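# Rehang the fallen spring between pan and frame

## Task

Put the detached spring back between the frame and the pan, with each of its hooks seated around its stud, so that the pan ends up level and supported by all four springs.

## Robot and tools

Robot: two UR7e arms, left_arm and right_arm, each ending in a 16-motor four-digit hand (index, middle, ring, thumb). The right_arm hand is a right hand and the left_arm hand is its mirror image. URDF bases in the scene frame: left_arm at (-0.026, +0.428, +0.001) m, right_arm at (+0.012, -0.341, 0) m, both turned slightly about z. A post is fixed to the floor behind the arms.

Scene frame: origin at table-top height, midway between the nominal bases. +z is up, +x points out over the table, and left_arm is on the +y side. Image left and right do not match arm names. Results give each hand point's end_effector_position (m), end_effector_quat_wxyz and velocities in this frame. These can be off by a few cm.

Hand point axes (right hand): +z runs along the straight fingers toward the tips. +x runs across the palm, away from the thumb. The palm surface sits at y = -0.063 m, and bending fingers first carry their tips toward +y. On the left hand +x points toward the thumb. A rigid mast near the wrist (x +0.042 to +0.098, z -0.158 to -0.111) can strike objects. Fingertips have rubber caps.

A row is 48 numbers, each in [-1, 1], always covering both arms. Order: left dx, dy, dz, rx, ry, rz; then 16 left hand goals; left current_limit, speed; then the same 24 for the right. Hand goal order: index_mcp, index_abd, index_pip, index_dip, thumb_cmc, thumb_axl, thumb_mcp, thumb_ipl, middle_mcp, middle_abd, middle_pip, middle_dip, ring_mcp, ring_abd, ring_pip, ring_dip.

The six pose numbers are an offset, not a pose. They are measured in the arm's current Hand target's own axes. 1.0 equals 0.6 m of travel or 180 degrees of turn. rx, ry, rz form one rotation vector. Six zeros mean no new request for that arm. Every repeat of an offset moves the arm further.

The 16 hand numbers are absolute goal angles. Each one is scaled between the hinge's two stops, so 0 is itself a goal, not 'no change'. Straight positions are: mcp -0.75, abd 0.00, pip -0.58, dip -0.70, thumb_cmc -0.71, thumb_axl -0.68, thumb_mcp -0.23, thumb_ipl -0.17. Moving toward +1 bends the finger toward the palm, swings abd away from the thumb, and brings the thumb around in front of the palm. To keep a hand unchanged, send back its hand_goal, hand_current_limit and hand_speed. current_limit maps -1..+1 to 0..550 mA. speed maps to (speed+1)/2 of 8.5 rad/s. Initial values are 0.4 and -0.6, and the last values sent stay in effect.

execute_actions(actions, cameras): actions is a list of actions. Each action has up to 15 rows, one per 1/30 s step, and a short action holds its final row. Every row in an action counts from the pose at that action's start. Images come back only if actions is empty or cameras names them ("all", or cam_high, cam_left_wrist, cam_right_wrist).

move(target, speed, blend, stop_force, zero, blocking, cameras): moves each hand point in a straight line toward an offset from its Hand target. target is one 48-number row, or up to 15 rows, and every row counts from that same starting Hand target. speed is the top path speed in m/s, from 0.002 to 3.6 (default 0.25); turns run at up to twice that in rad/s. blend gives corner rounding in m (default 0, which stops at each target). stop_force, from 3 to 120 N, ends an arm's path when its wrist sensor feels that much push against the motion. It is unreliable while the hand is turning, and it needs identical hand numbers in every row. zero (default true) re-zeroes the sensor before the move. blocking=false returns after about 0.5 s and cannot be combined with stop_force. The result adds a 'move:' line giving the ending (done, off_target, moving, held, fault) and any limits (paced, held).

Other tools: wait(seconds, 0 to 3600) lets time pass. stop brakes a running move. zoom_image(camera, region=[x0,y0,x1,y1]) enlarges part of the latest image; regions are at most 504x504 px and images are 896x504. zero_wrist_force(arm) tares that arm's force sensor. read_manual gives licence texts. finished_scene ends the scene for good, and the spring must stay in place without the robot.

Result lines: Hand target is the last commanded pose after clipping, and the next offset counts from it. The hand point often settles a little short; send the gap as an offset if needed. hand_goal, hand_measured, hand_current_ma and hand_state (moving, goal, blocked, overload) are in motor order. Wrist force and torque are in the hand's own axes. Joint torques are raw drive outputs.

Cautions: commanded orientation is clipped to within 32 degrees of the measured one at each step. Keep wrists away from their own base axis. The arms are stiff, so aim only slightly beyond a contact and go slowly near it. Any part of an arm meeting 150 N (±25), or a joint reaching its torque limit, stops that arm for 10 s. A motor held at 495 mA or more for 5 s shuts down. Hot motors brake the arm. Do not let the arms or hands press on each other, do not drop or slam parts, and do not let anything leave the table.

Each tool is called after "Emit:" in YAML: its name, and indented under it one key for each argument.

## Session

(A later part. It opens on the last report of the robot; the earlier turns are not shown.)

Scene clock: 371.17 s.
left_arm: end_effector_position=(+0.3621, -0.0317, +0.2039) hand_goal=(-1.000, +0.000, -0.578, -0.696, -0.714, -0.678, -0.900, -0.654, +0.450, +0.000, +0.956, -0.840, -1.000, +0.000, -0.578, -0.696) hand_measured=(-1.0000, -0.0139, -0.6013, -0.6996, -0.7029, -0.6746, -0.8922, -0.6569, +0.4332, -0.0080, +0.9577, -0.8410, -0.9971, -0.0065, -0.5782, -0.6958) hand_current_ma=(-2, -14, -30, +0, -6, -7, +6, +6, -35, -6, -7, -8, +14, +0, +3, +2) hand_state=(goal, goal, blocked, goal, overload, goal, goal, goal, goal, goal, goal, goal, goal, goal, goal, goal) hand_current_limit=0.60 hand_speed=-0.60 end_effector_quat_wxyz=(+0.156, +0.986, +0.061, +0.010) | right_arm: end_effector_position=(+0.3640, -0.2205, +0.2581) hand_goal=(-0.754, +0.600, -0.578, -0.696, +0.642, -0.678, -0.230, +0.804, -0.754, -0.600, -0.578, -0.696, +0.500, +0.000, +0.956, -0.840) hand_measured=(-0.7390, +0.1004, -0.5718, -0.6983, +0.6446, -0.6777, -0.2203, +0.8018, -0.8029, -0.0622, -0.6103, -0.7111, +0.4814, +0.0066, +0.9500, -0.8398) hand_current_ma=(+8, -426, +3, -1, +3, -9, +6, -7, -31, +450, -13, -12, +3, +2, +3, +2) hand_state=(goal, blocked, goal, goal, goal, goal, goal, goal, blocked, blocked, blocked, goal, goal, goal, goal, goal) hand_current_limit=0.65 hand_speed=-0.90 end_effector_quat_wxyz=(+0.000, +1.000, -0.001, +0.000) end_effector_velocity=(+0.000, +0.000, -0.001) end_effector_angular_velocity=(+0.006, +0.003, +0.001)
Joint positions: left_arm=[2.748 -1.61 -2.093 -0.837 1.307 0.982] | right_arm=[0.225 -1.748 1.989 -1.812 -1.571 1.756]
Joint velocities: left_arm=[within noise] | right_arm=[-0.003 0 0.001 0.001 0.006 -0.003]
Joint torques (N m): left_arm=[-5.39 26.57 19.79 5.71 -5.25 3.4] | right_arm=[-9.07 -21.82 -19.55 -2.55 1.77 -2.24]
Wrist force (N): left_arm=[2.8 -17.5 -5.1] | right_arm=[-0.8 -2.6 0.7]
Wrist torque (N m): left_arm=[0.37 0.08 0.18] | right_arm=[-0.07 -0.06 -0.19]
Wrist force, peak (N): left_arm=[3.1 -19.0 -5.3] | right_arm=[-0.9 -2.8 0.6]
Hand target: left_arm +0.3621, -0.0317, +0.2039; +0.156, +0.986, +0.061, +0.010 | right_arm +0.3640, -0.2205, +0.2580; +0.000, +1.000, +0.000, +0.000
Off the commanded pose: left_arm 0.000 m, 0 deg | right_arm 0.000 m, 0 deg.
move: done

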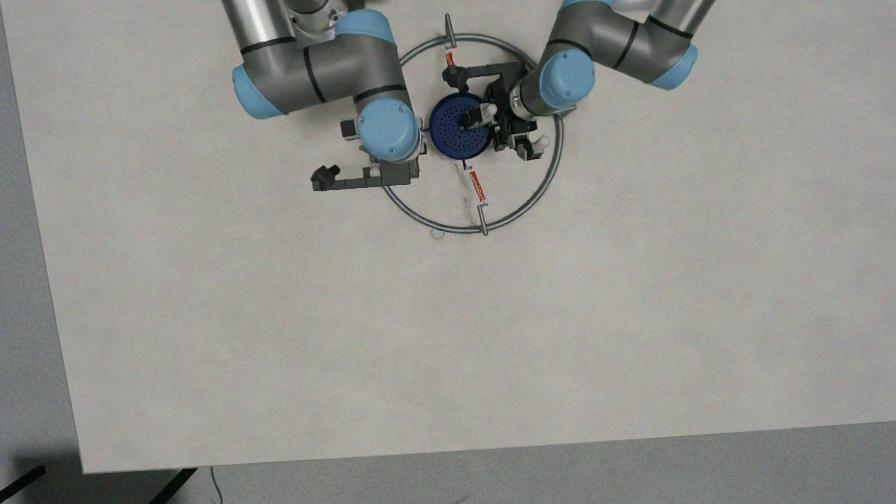

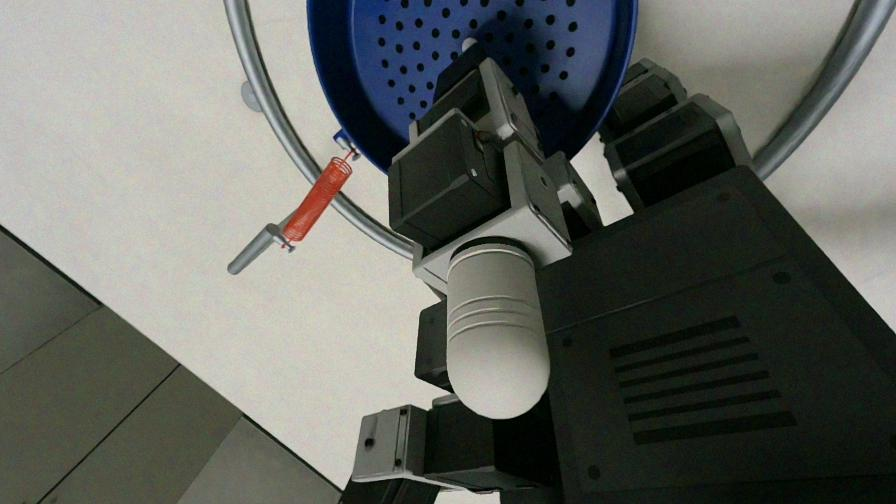

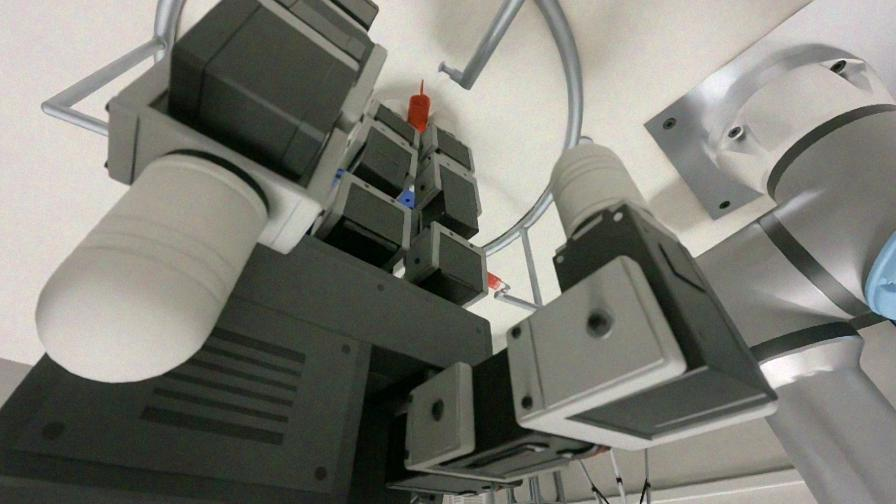

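Emit:
move:
  target: [0, 0, 0, 0, 0, 0, -1.0, 0.0, -0.578, -0.696, -0.714, -0.678, -0.9, -0.654, 0.45, 0.0, 0.956, -0.84, -1.0, 0.0, -0.578, -0.696, 0.6, -0.6, -0.0418, -0.0077, 0, 0, 0, 0.1, -0.754, 0.6, -0.577, -0.696, 0.643, -0.678, -0.23, 0.805, -0.754, -0.6, -0.577, -0.696, 0.5, 0, 0.956, -0.84, 0.65, -0.9]
  speed: 0.03
  cameras: ["all"]

Emit:
zoom_image:
  camera: "cam_right_wrist"
  region: [380, 40, 480, 120]

Emit:
zoom_image:
  camera: "cam_high"
  region: [390, 110, 450, 158]

Scene clock: 378.93 s.
left_arm: end_effector_position=(+0.3621, -0.0317, +0.2039) hand_goal=(-1.000, +0.000, -0.578, -0.696, -0.714, -0.678, -0.900, -0.654, +0.450, +0.000, +0.956, -0.840, -1.000, +0.000, -0.578, -0.696) hand_measured=(-1.0000, -0.0153, -0.6026, -0.6983, -0.7029, -0.6756, -0.8922, -0.6559, +0.4332, -0.0080, +0.9577, -0.8410, -0.9971, -0.0065, -0.5782, -0.6971) hand_current_ma=(-9, -9, -37, -3, +2, +1, +13, -1, -27, +9, -7, +3, +4, -7, +7, -3) hand_state=(goal, goal, blocked, goal, overload, goal, goal, goal, goal, goal, goal, goal, goal, goal, goal, goal) hand_current_limit=0.60 hand_speed=-0.60 end_effector_quat_wxyz=(+0.156, +0.986, +0.061, +0.010) | right_arm: end_effector_position=(+0.3389, -0.2159, +0.2580) hand_goal=(-0.754, +0.600, -0.578, -0.696, +0.642, -0.678, -0.230, +0.804, -0.754, -0.600, -0.578, -0.696, +0.500, +0.000, +0.956, -0.840) hand_measured=(-0.7378, +0.1019, -0.5718, -0.6945, +0.6446, -0.6777, -0.2203, +0.8018, -0.8017, -0.0637, -0.6090, -0.7111, +0.4814, +0.0066, +0.9500, -0.8410) hand_current_ma=(+11, -414, -11, +12, -1, -6, -3, -6, -32, +447, -10, -10, -12, +1, +3, +7) hand_state=(goal, blocked, goal, goal, goal, goal, goal, goal, blocked, blocked, blocked, goal, goal, goal, goal, goal) hand_current_limit=0.65 hand_speed=-0.90 end_effector_quat_wxyz=(+0.000, +0.988, -0.157, +0.000) end_effector_velocity=(+0.000, +0.000, -0.001) end_effector_angular_velocity=(+0.000, +0.002, +0.006)
Joint positions: left_arm=[2.748 -1.61 -2.093 -0.837 1.307 0.982] | right_arm=[0.208 -1.756 1.995 -1.811 -1.57 2.054]
Joint velocities: left_arm=[within noise] | right_arm=[0 0.001 0.001 0 0 -0.006]
Joint torques (N m): left_arm=[-4.39 26.8 25.21 5.89 -5.22 3.46] | right_arm=[-5.01 -20.25 -16.25 -1.01 1.51 -2.3]
Wrist force (N): left_arm=[3.1 -18.3 -5.3] | right_arm=[-1.2 -1.6 0.4]
Wrist torque (N m): left_arm=[0.36 0.05 0.21] | right_arm=[-0.04 -0.07 -0.20]
Wrist force, peak (N): left_arm=[3.0 -19.1 -5.3] | right_arm=[-0.6 -2.9 0.6]
Hand target: left_arm +0.3621, -0.0317, +0.2039; +0.156, +0.986, +0.061, +0.010 | right_arm +0.3389, -0.2159, +0.2580; +0.000, +0.988, -0.157, +0.000
Off the commanded pose: left_arm 0.000 m, 0 deg | right_arm 0.000 m, 0 deg.
move: done

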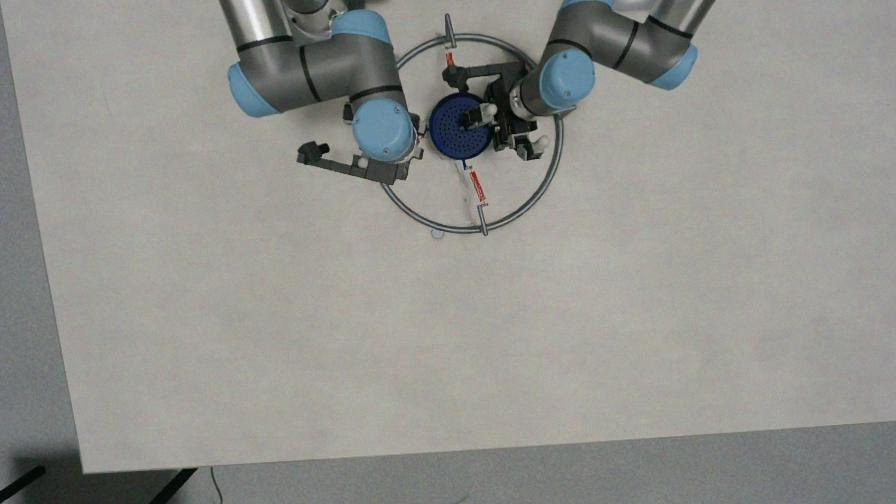

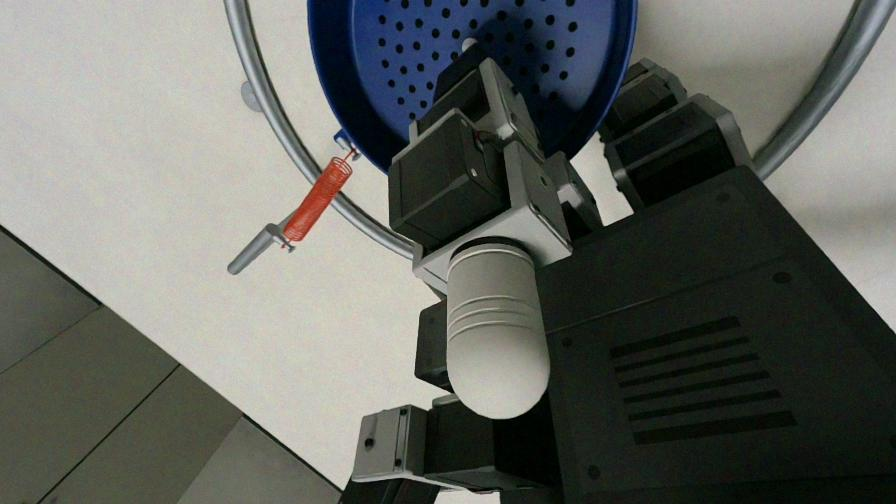

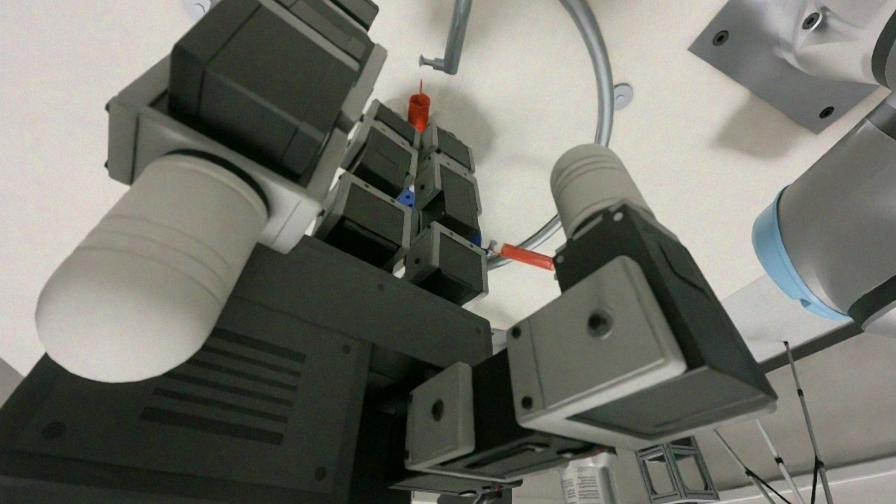

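Scaled by 5.040 from the camera's image (finer frame: 1280x720).

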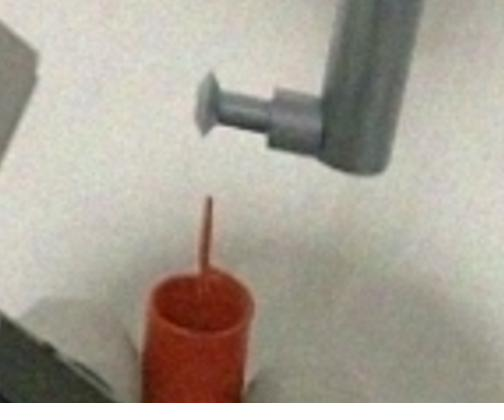

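Scaled by 8.400 from the camera's image (finer frame: 1280x720).

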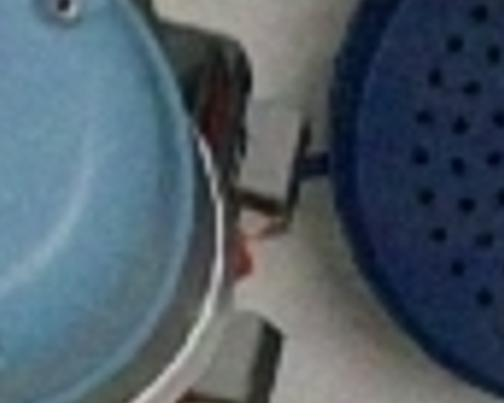

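Emit:
move:
  target: [0.00415, 0.01966, 0.0064, 0, 0, 0, -1.0, 0.0, -0.578, -0.696, -0.714, -0.678, -0.9, -0.654, 0.45, 0.0, 0.956, -0.84, -1.0, 0.0, -0.578, -0.696, 0.6, -0.6, 0.0115, 0.0138, -0.01, 0, 0, 0, -0.754, 0.6, -0.577, -0.696, 0.643, -0.678, -0.23, 0.805, -0.754, -0.6, -0.577, -0.696, 0.5, 0, 0.956, -0.84, 0.65, -0.9]
  speed: 0.015
  stop_force: 14
  cameras: ["all"]

Emit:
zoom_image:
  camera: "cam_right_wrist"
  region: [380, 40, 480, 120]

Emit:
zoom_image:
  camera: "cam_high"
  region: [360, 20, 600, 240]

Scene clock: 382.77 s.
left_arm: end_effector_position=(+0.3661, -0.0437, +0.2039) hand_goal=(-1.000, +0.000, -0.578, -0.696, -0.714, -0.678, -0.900, -0.654, +0.450, +0.000, +0.956, -0.840, -1.000, +0.000, -0.578, -0.696) hand_measured=(-1.0000, -0.0139, -0.6013, -0.6983, -0.7029, -0.6746, -0.8922, -0.6559, +0.4332, -0.0080, +0.9577, -0.8410, -0.9971, -0.0051, -0.5782, -0.6971) hand_current_ma=(-4, -10, -34, -5, +7, +0, +1, -2, -35, +4, -9, -2, +1, +4, +4, +4) hand_state=(goal, goal, blocked, goal, overload, goal, goal, goal, goal, goal, goal, goal, goal, goal, goal, goal) hand_current_limit=0.60 hand_speed=-0.60 end_effector_quat_wxyz=(+0.156, +0.986, +0.061, +0.010) | right_arm: end_effector_position=(+0.3429, -0.2259, +0.2640) hand_goal=(-0.754, +0.600, -0.578, -0.696, +0.642, -0.678, -0.230, +0.804, -0.754, -0.600, -0.578, -0.696, +0.500, +0.000, +0.956, -0.840) hand_measured=(-0.7378, +0.1019, -0.5718, -0.6932, +0.6433, -0.6777, -0.2193, +0.8028, -0.8017, -0.0637, -0.6103, -0.7111, +0.4814, +0.0066, +0.9500, -0.8410) hand_current_ma=(+8, -416, +1, +7, +0, -10, +1, -8, -22, +454, -15, -11, -9, -4, -1, +2) hand_state=(goal, blocked, goal, goal, goal, goal, goal, goal, blocked, blocked, blocked, goal, goal, goal, goal, goal) hand_current_limit=0.65 hand_speed=-0.90 end_effector_quat_wxyz=(+0.000, +0.988, -0.157, +0.000)
Joint positions: left_arm=[2.728 -1.637 -2.065 -0.832 1.311 0.962] | right_arm=[0.182 -1.762 1.985 -1.794 -1.57 2.027]
Joint torques (N m): left_arm=[4.32 27.61 13 3.13 -6.14 3.56] | right_arm=[5.73 -5.54 -16.68 -4.57 -1.08 2.19]
Wrist force (N): left_arm=[2.5 -24.2 -7.6] | right_arm=[-1.5 -2.2 0.9]
Wrist torque (N m): left_arm=[0.49 0.06 0.16] | right_arm=[-0.04 -0.15 -0.04]
Wrist force, peak (N): left_arm=[2.3 -24.3 -7.6] | right_arm=[-1.7 -2.2 1.2]
Hand target: left_arm +0.3661, -0.0437, +0.2039; +0.156, +0.986, +0.061, +0.010 | right_arm +0.3429, -0.2259, +0.2640; +0.000, +0.988, -0.157, +0.000
Off the commanded pose: left_arm 0.000 m, 0 deg | right_arm 0.000 m, 0 deg.
move: done

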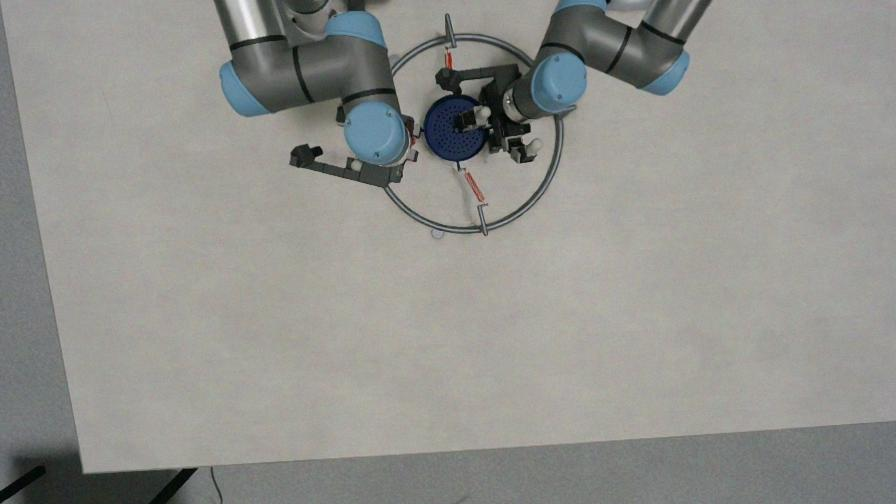

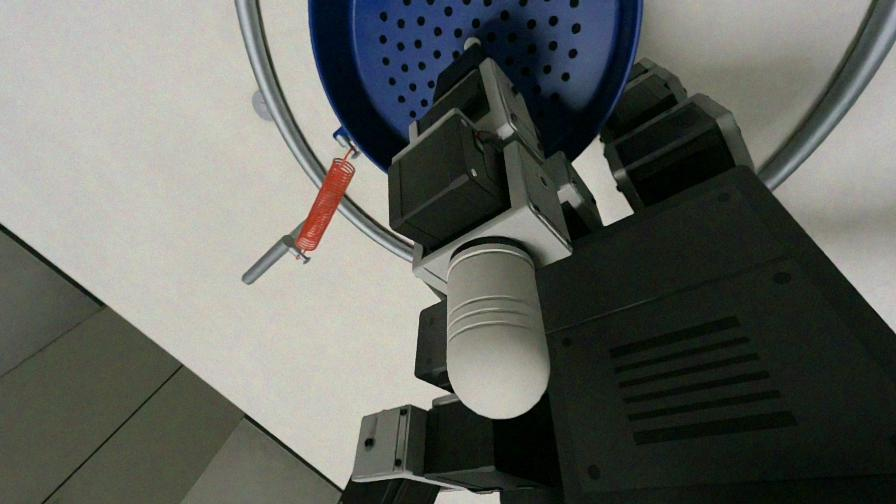

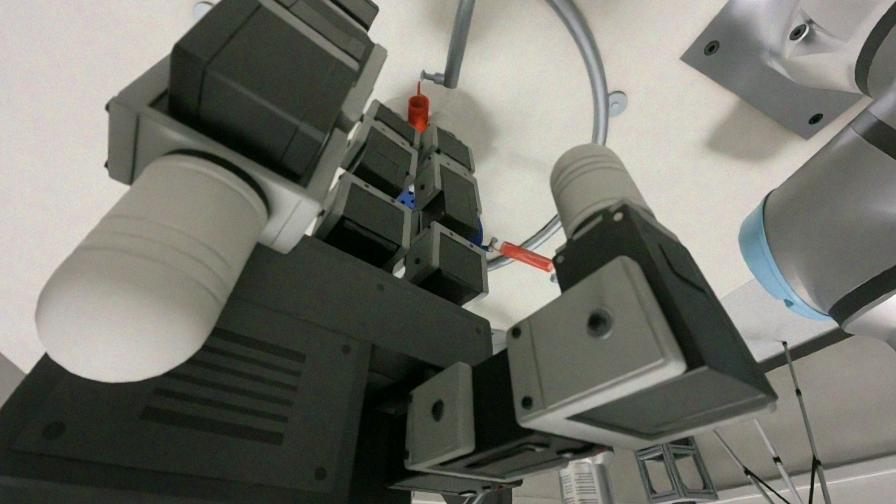

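Scaled by 5.040 from the camera's image (finer frame: 1280x720).

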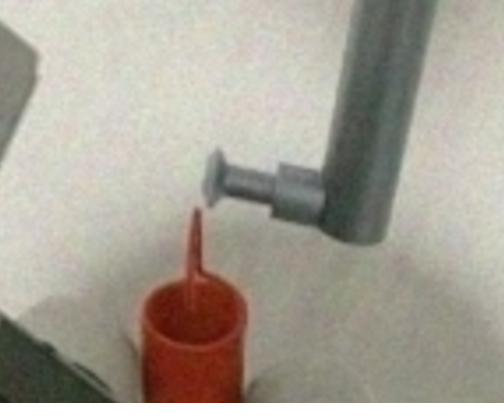

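Scaled by 2.100 from the camera's image (finer frame: 1280x720).

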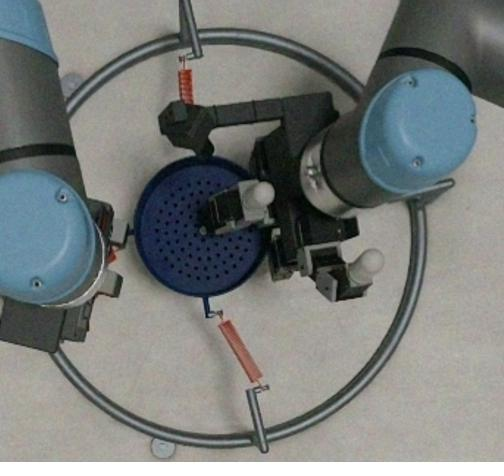

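Emit:
move:
  target: [0.0019, 0.0054, 0.0017, 0, 0, 0, -1.0, 0.0, -0.578, -0.696, -0.714, -0.678, -0.9, -0.654, 0.45, 0.0, 0.956, -0.84, -1.0, 0.0, -0.578, -0.696, 0.6, -0.6, 0.0089, -0.0010, 0.0017, 0, 0, 0, -0.754, 0.6, -0.577, -0.696, 0.643, -0.678, -0.23, 0.805, -0.754, -0.6, -0.577, -0.696, 0.5, 0, 0.956, -0.84, 0.65, -0.9]
  speed: 0.015
  stop_force: 10
  cameras: ["cam_right_wrist"]

Emit:
zoom_image:
  camera: "cam_right_wrist"
  region: [390, 60, 460, 116]

Scene clock: 385.10 s.
left_arm: end_effector_position=(+0.3677, -0.0469, +0.2039) hand_goal=(-1.000, +0.000, -0.578, -0.696, -0.714, -0.678, -0.900, -0.654, +0.450, +0.000, +0.956, -0.840, -1.000, +0.000, -0.578, -0.696) hand_measured=(-1.0000, -0.0153, -0.6013, -0.6983, -0.7029, -0.6746, -0.8922, -0.6559, +0.4320, -0.0080, +0.9589, -0.8398, -0.9995, +0.0037, -0.5821, -0.7009) hand_current_ma=(-16, -14, -38, -2, +1, -11, +3, +2, -36, +0, -7, +11, -4, +4, -2, -2) hand_state=(goal, goal, blocked, goal, overload, goal, goal, goal, goal, goal, goal, goal, goal, goal, goal, goal) hand_current_limit=0.60 hand_speed=-0.60 end_effector_quat_wxyz=(+0.156, +0.986, +0.061, +0.010) | right_arm: end_effector_position=(+0.3482, -0.2270, +0.2630) hand_goal=(-0.754, +0.600, -0.578, -0.696, +0.642, -0.678, -0.230, +0.804, -0.754, -0.600, -0.578, -0.696, +0.500, +0.000, +0.956, -0.840) hand_measured=(-0.7366, +0.1019, -0.5718, -0.6932, +0.6446, -0.6767, -0.2193, +0.8018, -0.8017, -0.0637, -0.6090, -0.7111, +0.4826, +0.0066, +0.9500, -0.8398) hand_current_ma=(+11, -413, -1, +7, +2, -5, -5, -11, -23, +453, -16, -7, -3, -7, +3, -4) hand_state=(goal, blocked, goal, goal, goal, goal, goal, goal, blocked, blocked, blocked, goal, goal, goal, goal, goal) hand_current_limit=0.65 hand_speed=-0.90 end_effector_quat_wxyz=(+0.000, +0.988, -0.157, +0.000)
Joint positions: left_arm=[2.723 -1.645 -2.057 -0.831 1.312 0.957] | right_arm=[0.178 -1.751 1.978 -1.799 -1.57 2.023]
Joint torques (N m): left_arm=[-1.98 27.63 14.16 6.24 -5.46 2.48] | right_arm=[4.82 -24.26 -15.93 -0.93 -0.06 2.15]
Wrist force (N): left_arm=[2.3 -26.1 -8.1] | right_arm=[-1.2 -1.7 0.7]
Wrist torque (N m): left_arm=[0.61 0.01 0.25] | right_arm=[-0.04 -0.17 -0.02]
Wrist force, peak (N): left_arm=[2.2 -26.4 -8.1] | right_arm=[-1.8 -2.2 1.3]
Hand target: left_arm +0.3677, -0.0469, +0.2039; +0.156, +0.986, +0.061, +0.010 | right_arm +0.3482, -0.2270, +0.2630; +0.000, +0.988, -0.157, +0.000
Off the commanded pose: left_arm 0.000 m, 0 deg | right_arm 0.000 m, 0 deg.
move: done

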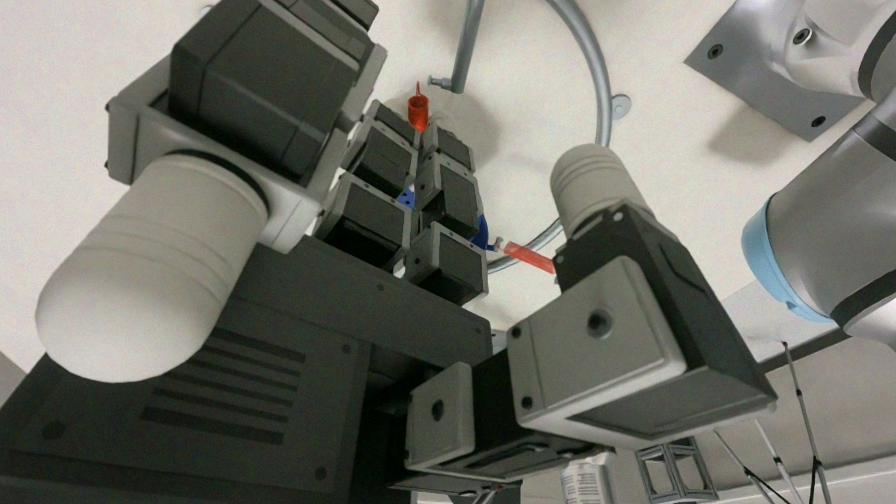

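Scaled by 7.200 from the camera's image (finer frame: 1280x720).

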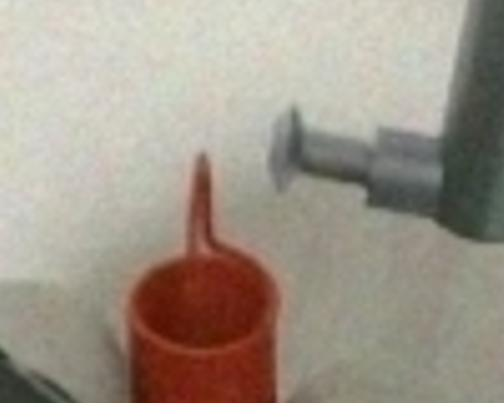

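Emit:
move:
  target: [0.0012, 0.0169, 0.0055, 0, 0, 0, -1.0, 0.0, -0.578, -0.696, -0.714, -0.678, -0.9, -0.654, 0.45, 0.0, 0.956, -0.84, -1.0, 0.0, -0.578, -0.696, 0.6, -0.6, 0.0046, 0.01427, -0.0017, 0, 0, 0, -0.754, 0.6, -0.577, -0.696, 0.643, -0.678, -0.23, 0.805, -0.754, -0.6, -0.577, -0.696, 0.5, 0, 0.956, -0.84, 0.65, -0.9]
  speed: 0.015
  stop_force: 12
  cameras: ["all"]

Emit:
zoom_image:
  camera: "cam_right_wrist"
  region: [390, 60, 460, 116]

Emit:
zoom_image:
  camera: "cam_high"
  region: [360, 20, 600, 240]

Scene clock: 388.00 s.
left_arm: end_effector_position=(+0.3697, -0.0574, +0.2039) hand_goal=(-1.000, +0.000, -0.578, -0.696, -0.714, -0.678, -0.900, -0.654, +0.450, +0.000, +0.956, -0.840, -1.000, +0.000, -0.578, -0.696) hand_measured=(-1.0000, -0.0139, -0.6013, -0.6983, -0.7041, -0.6756, -0.8922, -0.6559, +0.4332, -0.0080, +0.9589, -0.8398, -1.0000, +0.0037, -0.5898, -0.7009) hand_current_ma=(-9, -19, -28, -1, +7, -7, +4, -1, -33, +5, -8, +1, +3, +5, -14, +1) hand_state=(goal, goal, blocked, goal, overload, goal, goal, goal, goal, goal, goal, goal, goal, goal, goal, goal) hand_current_limit=0.60 hand_speed=-0.60 end_effector_quat_wxyz=(+0.156, +0.986, +0.061, +0.010) | right_arm: end_effector_position=(+0.3481, -0.2360, +0.2640) hand_goal=(-0.754, +0.600, -0.578, -0.696, +0.642, -0.678, -0.230, +0.804, -0.754, -0.600, -0.578, -0.696, +0.500, +0.000, +0.956, -0.840) hand_measured=(-0.7318, +0.1019, -0.5693, -0.6932, +0.6446, -0.6777, -0.2193, +0.8018, -0.7957, -0.0622, -0.6090, -0.7111, +0.4814, +0.0066, +0.9500, -0.8410) hand_current_ma=(+17, -420, +1, +13, +2, +1, -5, -13, -32, +452, -16, -16, -4, -9, +7, +3) hand_state=(blocked, blocked, goal, goal, goal, goal, goal, goal, blocked, blocked, blocked, goal, goal, goal, goal, goal) hand_current_limit=0.65 hand_speed=-0.90 end_effector_quat_wxyz=(+0.000, +0.988, -0.157, +0.000)
Joint positions: left_arm=[2.705 -1.666 -2.035 -0.827 1.315 0.938] | right_arm=[0.156 -1.761 1.984 -1.794 -1.57 2.001]
Joint torques (N m): left_arm=[1.52 30.06 15.47 5.12 -7.63 3.23] | right_arm=[6.76 -4.04 -28.88 -4.24 1.77 2.17]
Wrist force (N): left_arm=[0.7 -31.7 -10.0] | right_arm=[-0.6 -0.9 0.1]
Wrist torque (N m): left_arm=[0.98 -0.01 0.38] | right_arm=[0.03 -0.08 0.02]
Wrist force, peak (N): left_arm=[0.8 -32.1 -10.0] | right_arm=[-1.7 -1.7 0.7]
Hand target: left_arm +0.3697, -0.0574, +0.2039; +0.156, +0.986, +0.061, +0.010 | right_arm +0.3481, -0.2360, +0.2640; +0.000, +0.988, -0.157, +0.000
Off the commanded pose: left_arm 0.000 m, 0 deg | right_arm 0.000 m, 0 deg.
move: done

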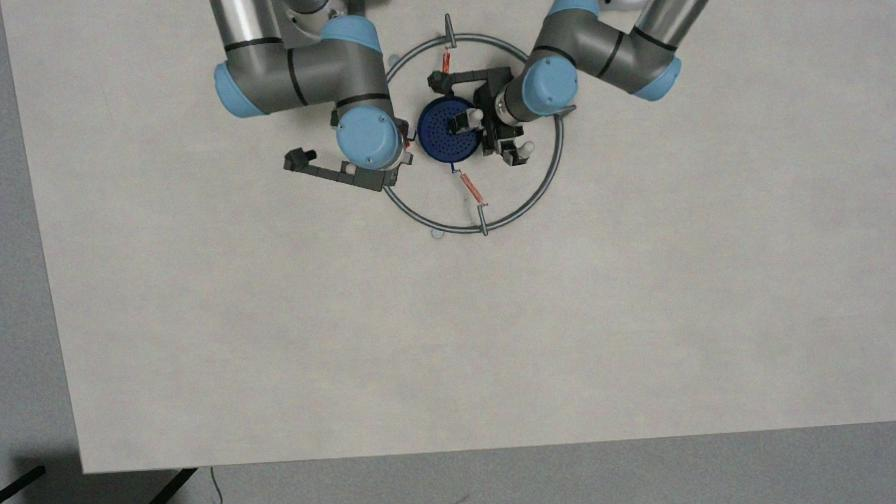

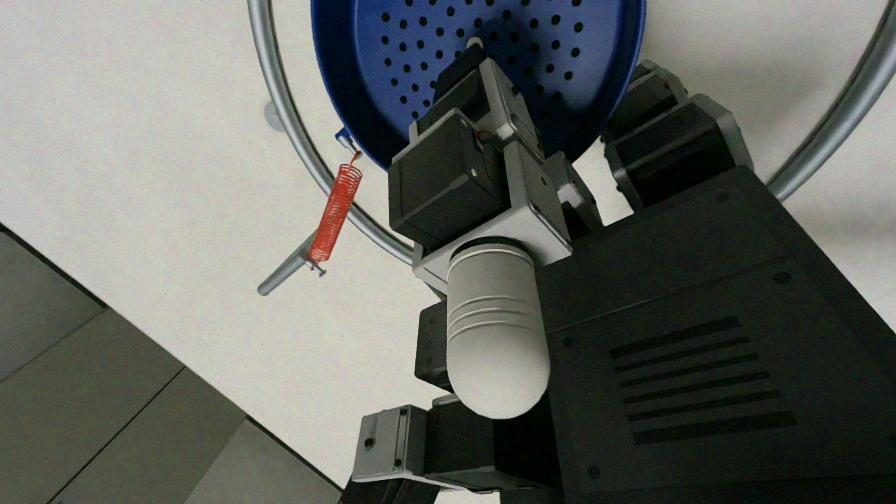

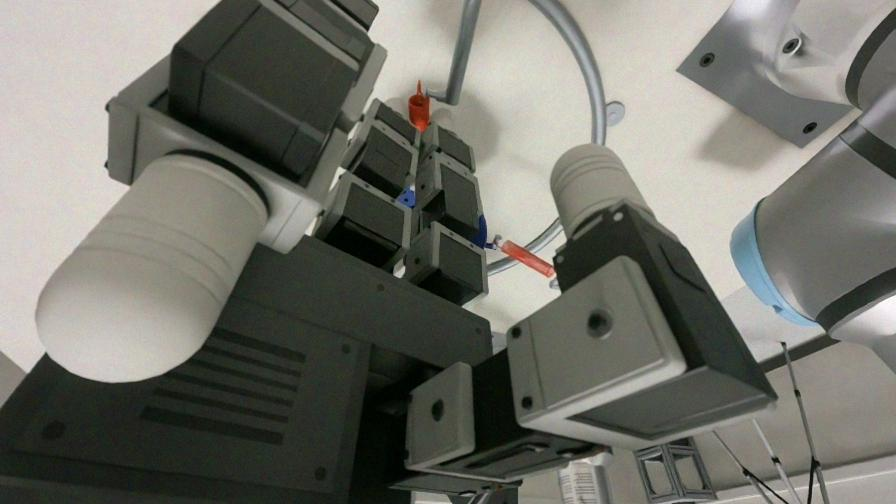

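Scaled by 7.200 from the camera's image (finer frame: 1280x720).

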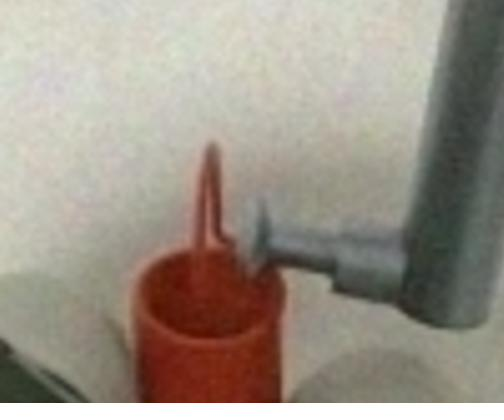

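Scaled by 2.100 from the camera's image (finer frame: 1280x720).

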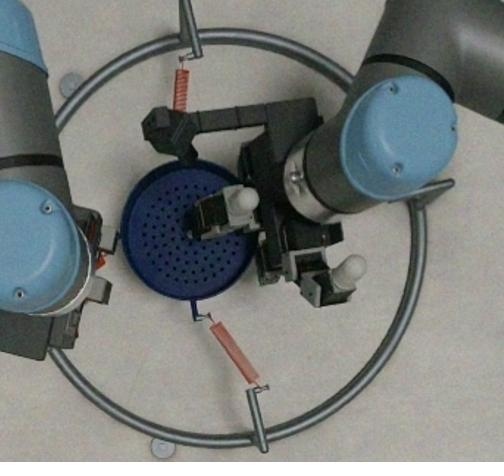

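Emit:
move:
  target: [0, 0, 0, 0, 0, 0, -1.0, 0.0, -0.578, -0.696, -0.714, -0.678, -0.9, -0.654, 0.45, 0.0, 0.956, -0.84, -1.0, 0.0, -0.578, -0.696, 0.6, -0.6, -0.0071, 0.00232, 0, 0, 0, 0, -0.754, 0.6, -0.577, -0.696, 0.643, -0.678, -0.23, 0.805, -0.754, -0.6, -0.577, -0.696, 0.5, 0, 0.956, -0.84, 0.65, -0.9]
  speed: 0.008
  stop_force: 3
  cameras: ["cam_right_wrist"]

Emit:
zoom_image:
  camera: "cam_right_wrist"
  region: [390, 60, 460, 116]

Scene clock: 390.57 s.
left_arm: end_effector_position=(+0.3697, -0.0574, +0.2039) hand_goal=(-1.000, +0.000, -0.578, -0.696, -0.714, -0.678, -0.900, -0.654, +0.450, +0.000, +0.956, -0.840, -1.000, +0.000, -0.578, -0.696) hand_measured=(-1.0000, -0.0139, -0.6026, -0.6996, -0.7029, -0.6746, -0.8922, -0.6559, +0.4332, -0.0080, +0.9589, -0.8410, -1.0000, +0.0037, -0.5911, -0.6996) hand_current_ma=(-7, -19, -26, +0, +12, -13, +5, +9, -33, -5, +2, +6, -7, +6, -9, -3) hand_state=(goal, goal, blocked, goal, overload, goal, goal, goal, goal, goal, goal, goal, goal, goal, goal, goal) hand_current_limit=0.60 hand_speed=-0.60 end_effector_quat_wxyz=(+0.156, +0.986, +0.061, +0.010) | right_arm: end_effector_position=(+0.3436, -0.2360, +0.2640) hand_goal=(-0.754, +0.600, -0.578, -0.696, +0.642, -0.678, -0.230, +0.804, -0.754, -0.600, -0.578, -0.696, +0.500, +0.000, +0.956, -0.840) hand_measured=(-0.7318, +0.1033, -0.5693, -0.6932, +0.6433, -0.6777, -0.2203, +0.8018, -0.7957, -0.0637, -0.6103, -0.7111, +0.4826, +0.0066, +0.9500, -0.8398) hand_current_ma=(+11, -412, -6, +9, +5, -1, -5, -3, -15, +441, -17, -6, -7, -1, +7, -4) hand_state=(blocked, blocked, goal, goal, goal, goal, goal, goal, blocked, blocked, blocked, goal, goal, goal, goal, goal) hand_current_limit=0.65 hand_speed=-0.90 end_effector_quat_wxyz=(+0.000, +0.988, -0.157, +0.000)
Joint positions: left_arm=[2.705 -1.666 -2.035 -0.827 1.315 0.938] | right_arm=[0.157 -1.772 1.992 -1.792 -1.57 2.002]
Joint torques (N m): left_arm=[1.95 29.42 16.09 3.79 -7.54 3.25] | right_arm=[2.32 -2.78 -29.79 -2.4 1.72 1.6]
Wrist force (N): left_arm=[0.4 -31.8 -9.9] | right_arm=[0.3 -0.8 0.1]
Wrist torque (N m): left_arm=[0.98 -0.01 0.38] | right_arm=[0.05 -0.07 -0.05]
Wrist force, peak (N): left_arm=[0.7 -32.0 -10.0] | right_arm=[-0.7 -1.1 0.1]
Hand target: left_arm +0.3697, -0.0574, +0.2039; +0.156, +0.986, +0.061, +0.010 | right_arm +0.3436, -0.2360, +0.2640; +0.000, +0.988, -0.157, +0.000
Off the commanded pose: left_arm 0.000 m, 0 deg | right_arm 0.000 m, 0 deg.
move: done

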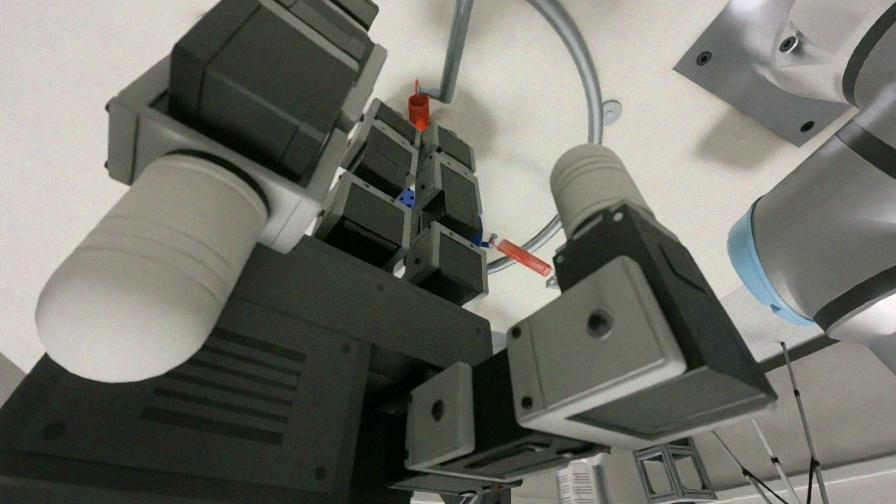

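Scaled by 7.200 from the camera's image (finer frame: 1280x720).

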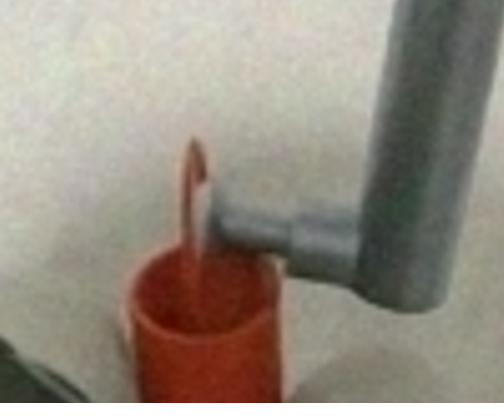

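Emit:
move:
  target: [0, 0, 0, 0, 0, 0, -1.0, 0.0, -0.578, -0.696, -0.714, -0.678, -0.9, -0.654, 0.45, 0.0, 0.956, -0.84, -1.0, 0.0, -0.578, -0.696, 0.6, -0.6, -0.0048, 0.00155, 0, 0, 0, 0, -0.754, 0.6, -0.577, -0.696, 0.643, -0.678, -0.23, 0.805, -0.754, -0.6, -0.577, -0.696, 0.5, 0, 0.956, -0.84, 0.65, -0.9]
  speed: 0.006
  stop_force: 3
  cameras: ["cam_right_wrist"]

Emit:
zoom_image:
  camera: "cam_right_wrist"
  region: [390, 60, 460, 116]

Scene clock: 392.13 s.
left_arm: end_effector_position=(+0.3697, -0.0574, +0.2039) hand_goal=(-1.000, +0.000, -0.578, -0.696, -0.714, -0.678, -0.900, -0.654, +0.450, +0.000, +0.956, -0.840, -1.000, +0.000, -0.578, -0.696) hand_measured=(-1.0000, -0.0153, -0.6026, -0.6996, -0.7029, -0.6746, -0.8922, -0.6559, +0.4332, -0.0080, +0.9589, -0.8410, -1.0000, +0.0023, -0.5924, -0.7009) hand_current_ma=(-19, -18, -29, +7, -5, +5, +4, +5, -26, -7, -4, -9, -1, +11, -13, -3) hand_state=(goal, goal, blocked, goal, overload, goal, goal, goal, goal, goal, goal, goal, goal, goal, goal, goal) hand_current_limit=0.60 hand_speed=-0.60 end_effector_quat_wxyz=(+0.156, +0.986, +0.061, +0.010) | right_arm: end_effector_position=(+0.3406, -0.2360, +0.2640) hand_goal=(-0.754, +0.600, -0.578, -0.696, +0.642, -0.678, -0.230, +0.804, -0.754, -0.600, -0.578, -0.696, +0.500, +0.000, +0.956, -0.840) hand_measured=(-0.7330, +0.1048, -0.5693, -0.6920, +0.6433, -0.6777, -0.2203, +0.8018, -0.7981, -0.0622, -0.6090, -0.7124, +0.4814, +0.0066, +0.9500, -0.8398) hand_current_ma=(+12, -411, -9, +11, +4, -3, -6, -11, -25, +448, -15, -8, -14, -13, +4, -5) hand_state=(blocked, blocked, goal, goal, goal, goal, goal, goal, blocked, blocked, blocked, goal, goal, goal, goal, goal) hand_current_limit=0.65 hand_speed=-0.90 end_effector_quat_wxyz=(+0.000, +0.988, -0.157, +0.000)
Joint positions: left_arm=[2.705 -1.666 -2.035 -0.827 1.315 0.938] | right_arm=[0.158 -1.779 1.998 -1.79 -1.57 2.003]
Joint torques (N m): left_arm=[1.37 29.35 16.96 3.63 -7.63 3.06] | right_arm=[3 -2.7 -28.6 -3.17 1.59 1.77]
Wrist force (N): left_arm=[0.4 -31.8 -9.7] | right_arm=[-0.2 -0.3 -0.2]
Wrist torque (N m): left_arm=[0.99 -0.01 0.38] | right_arm=[0.12 -0.03 -0.13]
Wrist force, peak (N): left_arm=[0.4 -32.0 -9.9] | right_arm=[1.1 -1.9 0.2]
Hand target: left_arm +0.3697, -0.0574, +0.2039; +0.156, +0.986, +0.061, +0.010 | right_arm +0.3406, -0.2360, +0.2640; +0.000, +0.988, -0.157, +0.000
Off the commanded pose: left_arm 0.000 m, 0 deg | right_arm 0.000 m, 0 deg.
move: done

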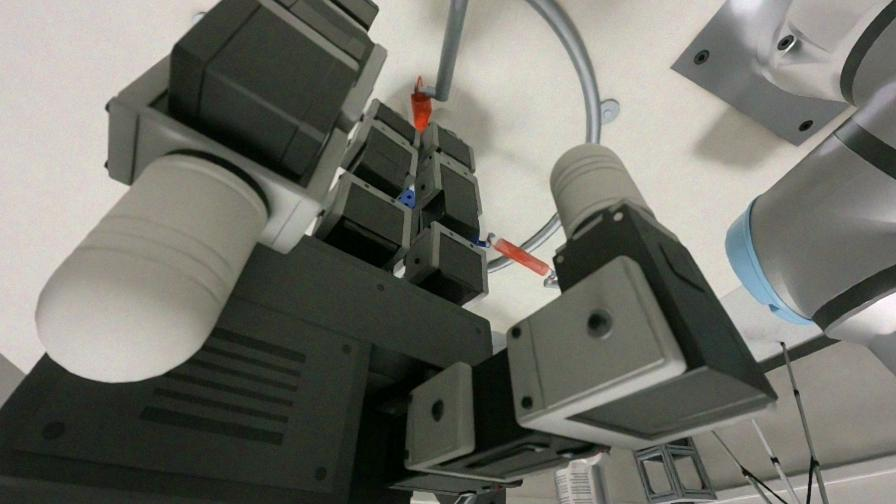

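Scaled by 7.200 from the camera's image (finer frame: 1280x720).

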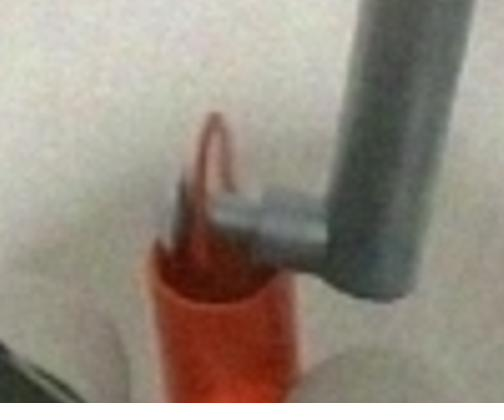

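Emit:
move:
  target: [0, -0.0079, -0.0026, 0, 0, 0, -1.0, 0.0, -0.578, -0.696, -0.714, -0.678, -0.9, -0.654, 0.45, 0.0, 0.956, -0.84, -1.0, 0.0, -0.578, -0.696, 0.6, -0.6, -0.0018, -0.00555, 0, 0, 0, 0, -0.754, 0.6, -0.577, -0.696, 0.643, -0.678, -0.23, 0.805, -0.754, -0.6, -0.577, -0.696, 0.5, 0, 0.956, -0.84, 0.65, -0.9]
  speed: 0.008
  cameras: ["all"]

Emit:
zoom_image:
  camera: "cam_right_wrist"
  region: [390, 60, 460, 116]

Emit:
zoom_image:
  camera: "cam_high"
  region: [390, 110, 450, 158]

Scene clock: 393.80 s.
left_arm: end_effector_position=(+0.3691, -0.0524, +0.2039) hand_goal=(-1.000, +0.000, -0.578, -0.696, -0.714, -0.678, -0.900, -0.654, +0.450, +0.000, +0.956, -0.840, -1.000, +0.000, -0.578, -0.696) hand_measured=(-1.0000, -0.0153, -0.6026, -0.6983, -0.7041, -0.6746, -0.8922, -0.6559, +0.4332, -0.0080, +0.9577, -0.8410, -1.0000, +0.0037, -0.5924, -0.7009) hand_current_ma=(-16, -7, -32, -11, +2, -3, -4, +5, -38, +5, +0, +12, +4, +13, -23, -6) hand_state=(goal, goal, blocked, goal, overload, goal, goal, goal, goal, goal, goal, goal, goal, goal, goal, goal) hand_current_limit=0.60 hand_speed=-0.60 end_effector_quat_wxyz=(+0.156, +0.986, +0.061, +0.010) | right_arm: end_effector_position=(+0.3406, -0.2324, +0.2640) hand_goal=(-0.754, +0.600, -0.578, -0.696, +0.642, -0.678, -0.230, +0.804, -0.754, -0.600, -0.578, -0.696, +0.500, +0.000, +0.956, -0.840) hand_measured=(-0.7330, +0.1033, -0.5680, -0.6932, +0.6446, -0.6777, -0.2193, +0.8018, -0.7969, -0.0622, -0.6090, -0.7124, +0.4826, +0.0081, +0.9500, -0.8398) hand_current_ma=(+9, -413, -8, +4, +3, -4, -4, -11, -23, +449, -7, -14, -11, +1, +6, -4) hand_state=(blocked, blocked, goal, goal, goal, goal, goal, goal, blocked, blocked, blocked, goal, goal, goal, goal, goal) hand_current_limit=0.65 hand_speed=-0.90 end_effector_quat_wxyz=(+0.000, +0.988, -0.157, +0.000)
Joint positions: left_arm=[2.714 -1.657 -2.045 -0.829 1.313 0.947] | right_arm=[0.167 -1.775 1.995 -1.791 -1.57 2.012]
Joint torques (N m): left_arm=[-6.33 21.44 23.99 3.41 -8.02 1.92] | right_arm=[-4.02 -7.6 -30.46 -4.04 1.38 1.22]
Wrist force (N): left_arm=[0.6 -28.3 -8.9] | right_arm=[-0.2 -0.5 0.1]
Wrist torque (N m): left_arm=[0.96 -0.02 0.26] | right_arm=[0.07 -0.05 -0.12]
Wrist force, peak (N): left_arm=[0.6 -31.9 -9.9] | right_arm=[-0.6 -0.8 0.1]
Hand target: left_arm +0.3691, -0.0525, +0.2040; +0.156, +0.986, +0.061, +0.010 | right_arm +0.3406, -0.2325, +0.2640; +0.000, +0.988, -0.157, +0.000
Off the commanded pose: left_arm 0.000 m, 0 deg | right_arm 0.000 m, 0 deg.
move: done

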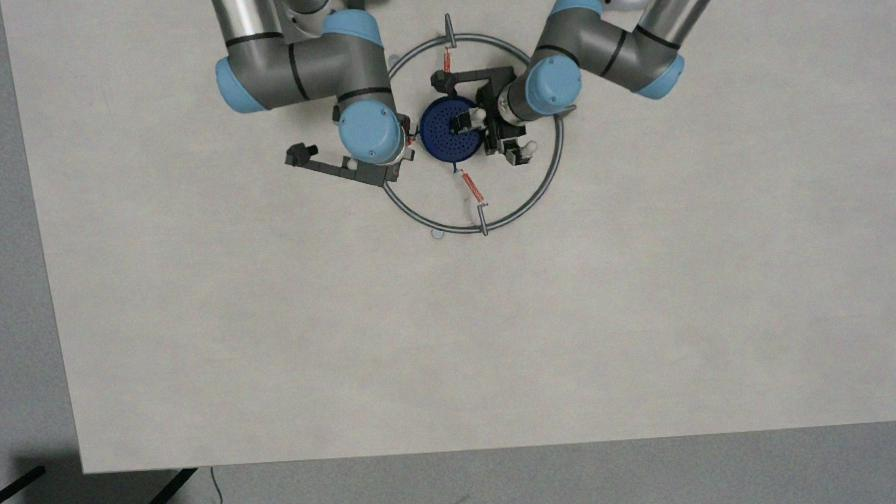

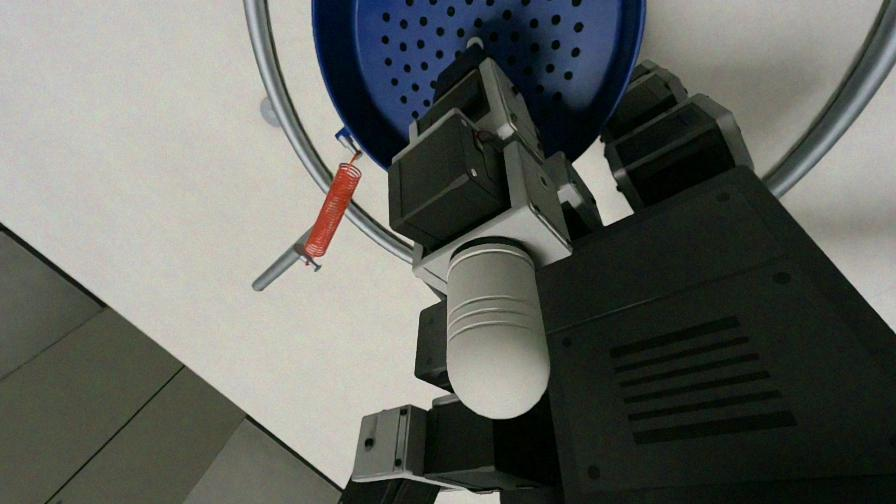

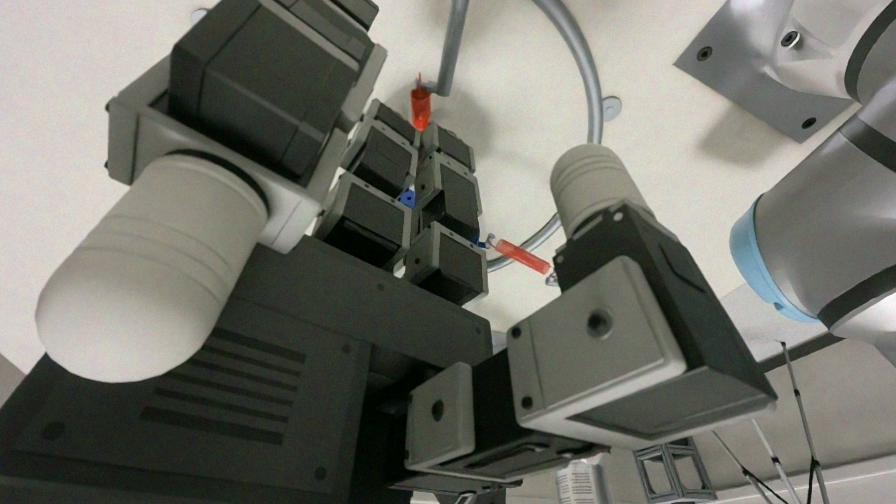

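Scaled by 7.200 from the camera's image (finer frame: 1280x720).

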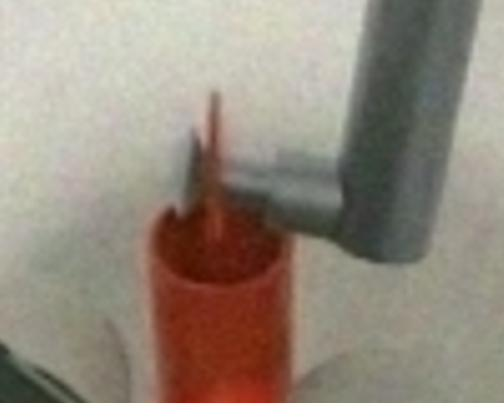

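Scaled by 8.400 from the camera's image (finer frame: 1280x720).

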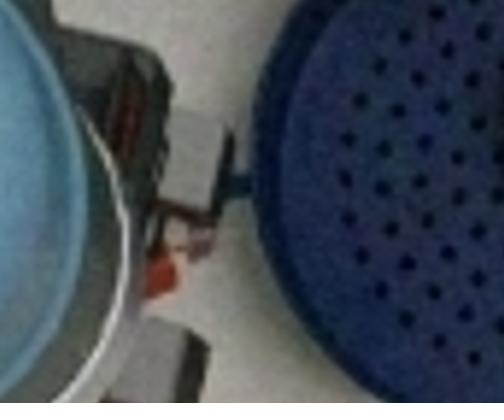

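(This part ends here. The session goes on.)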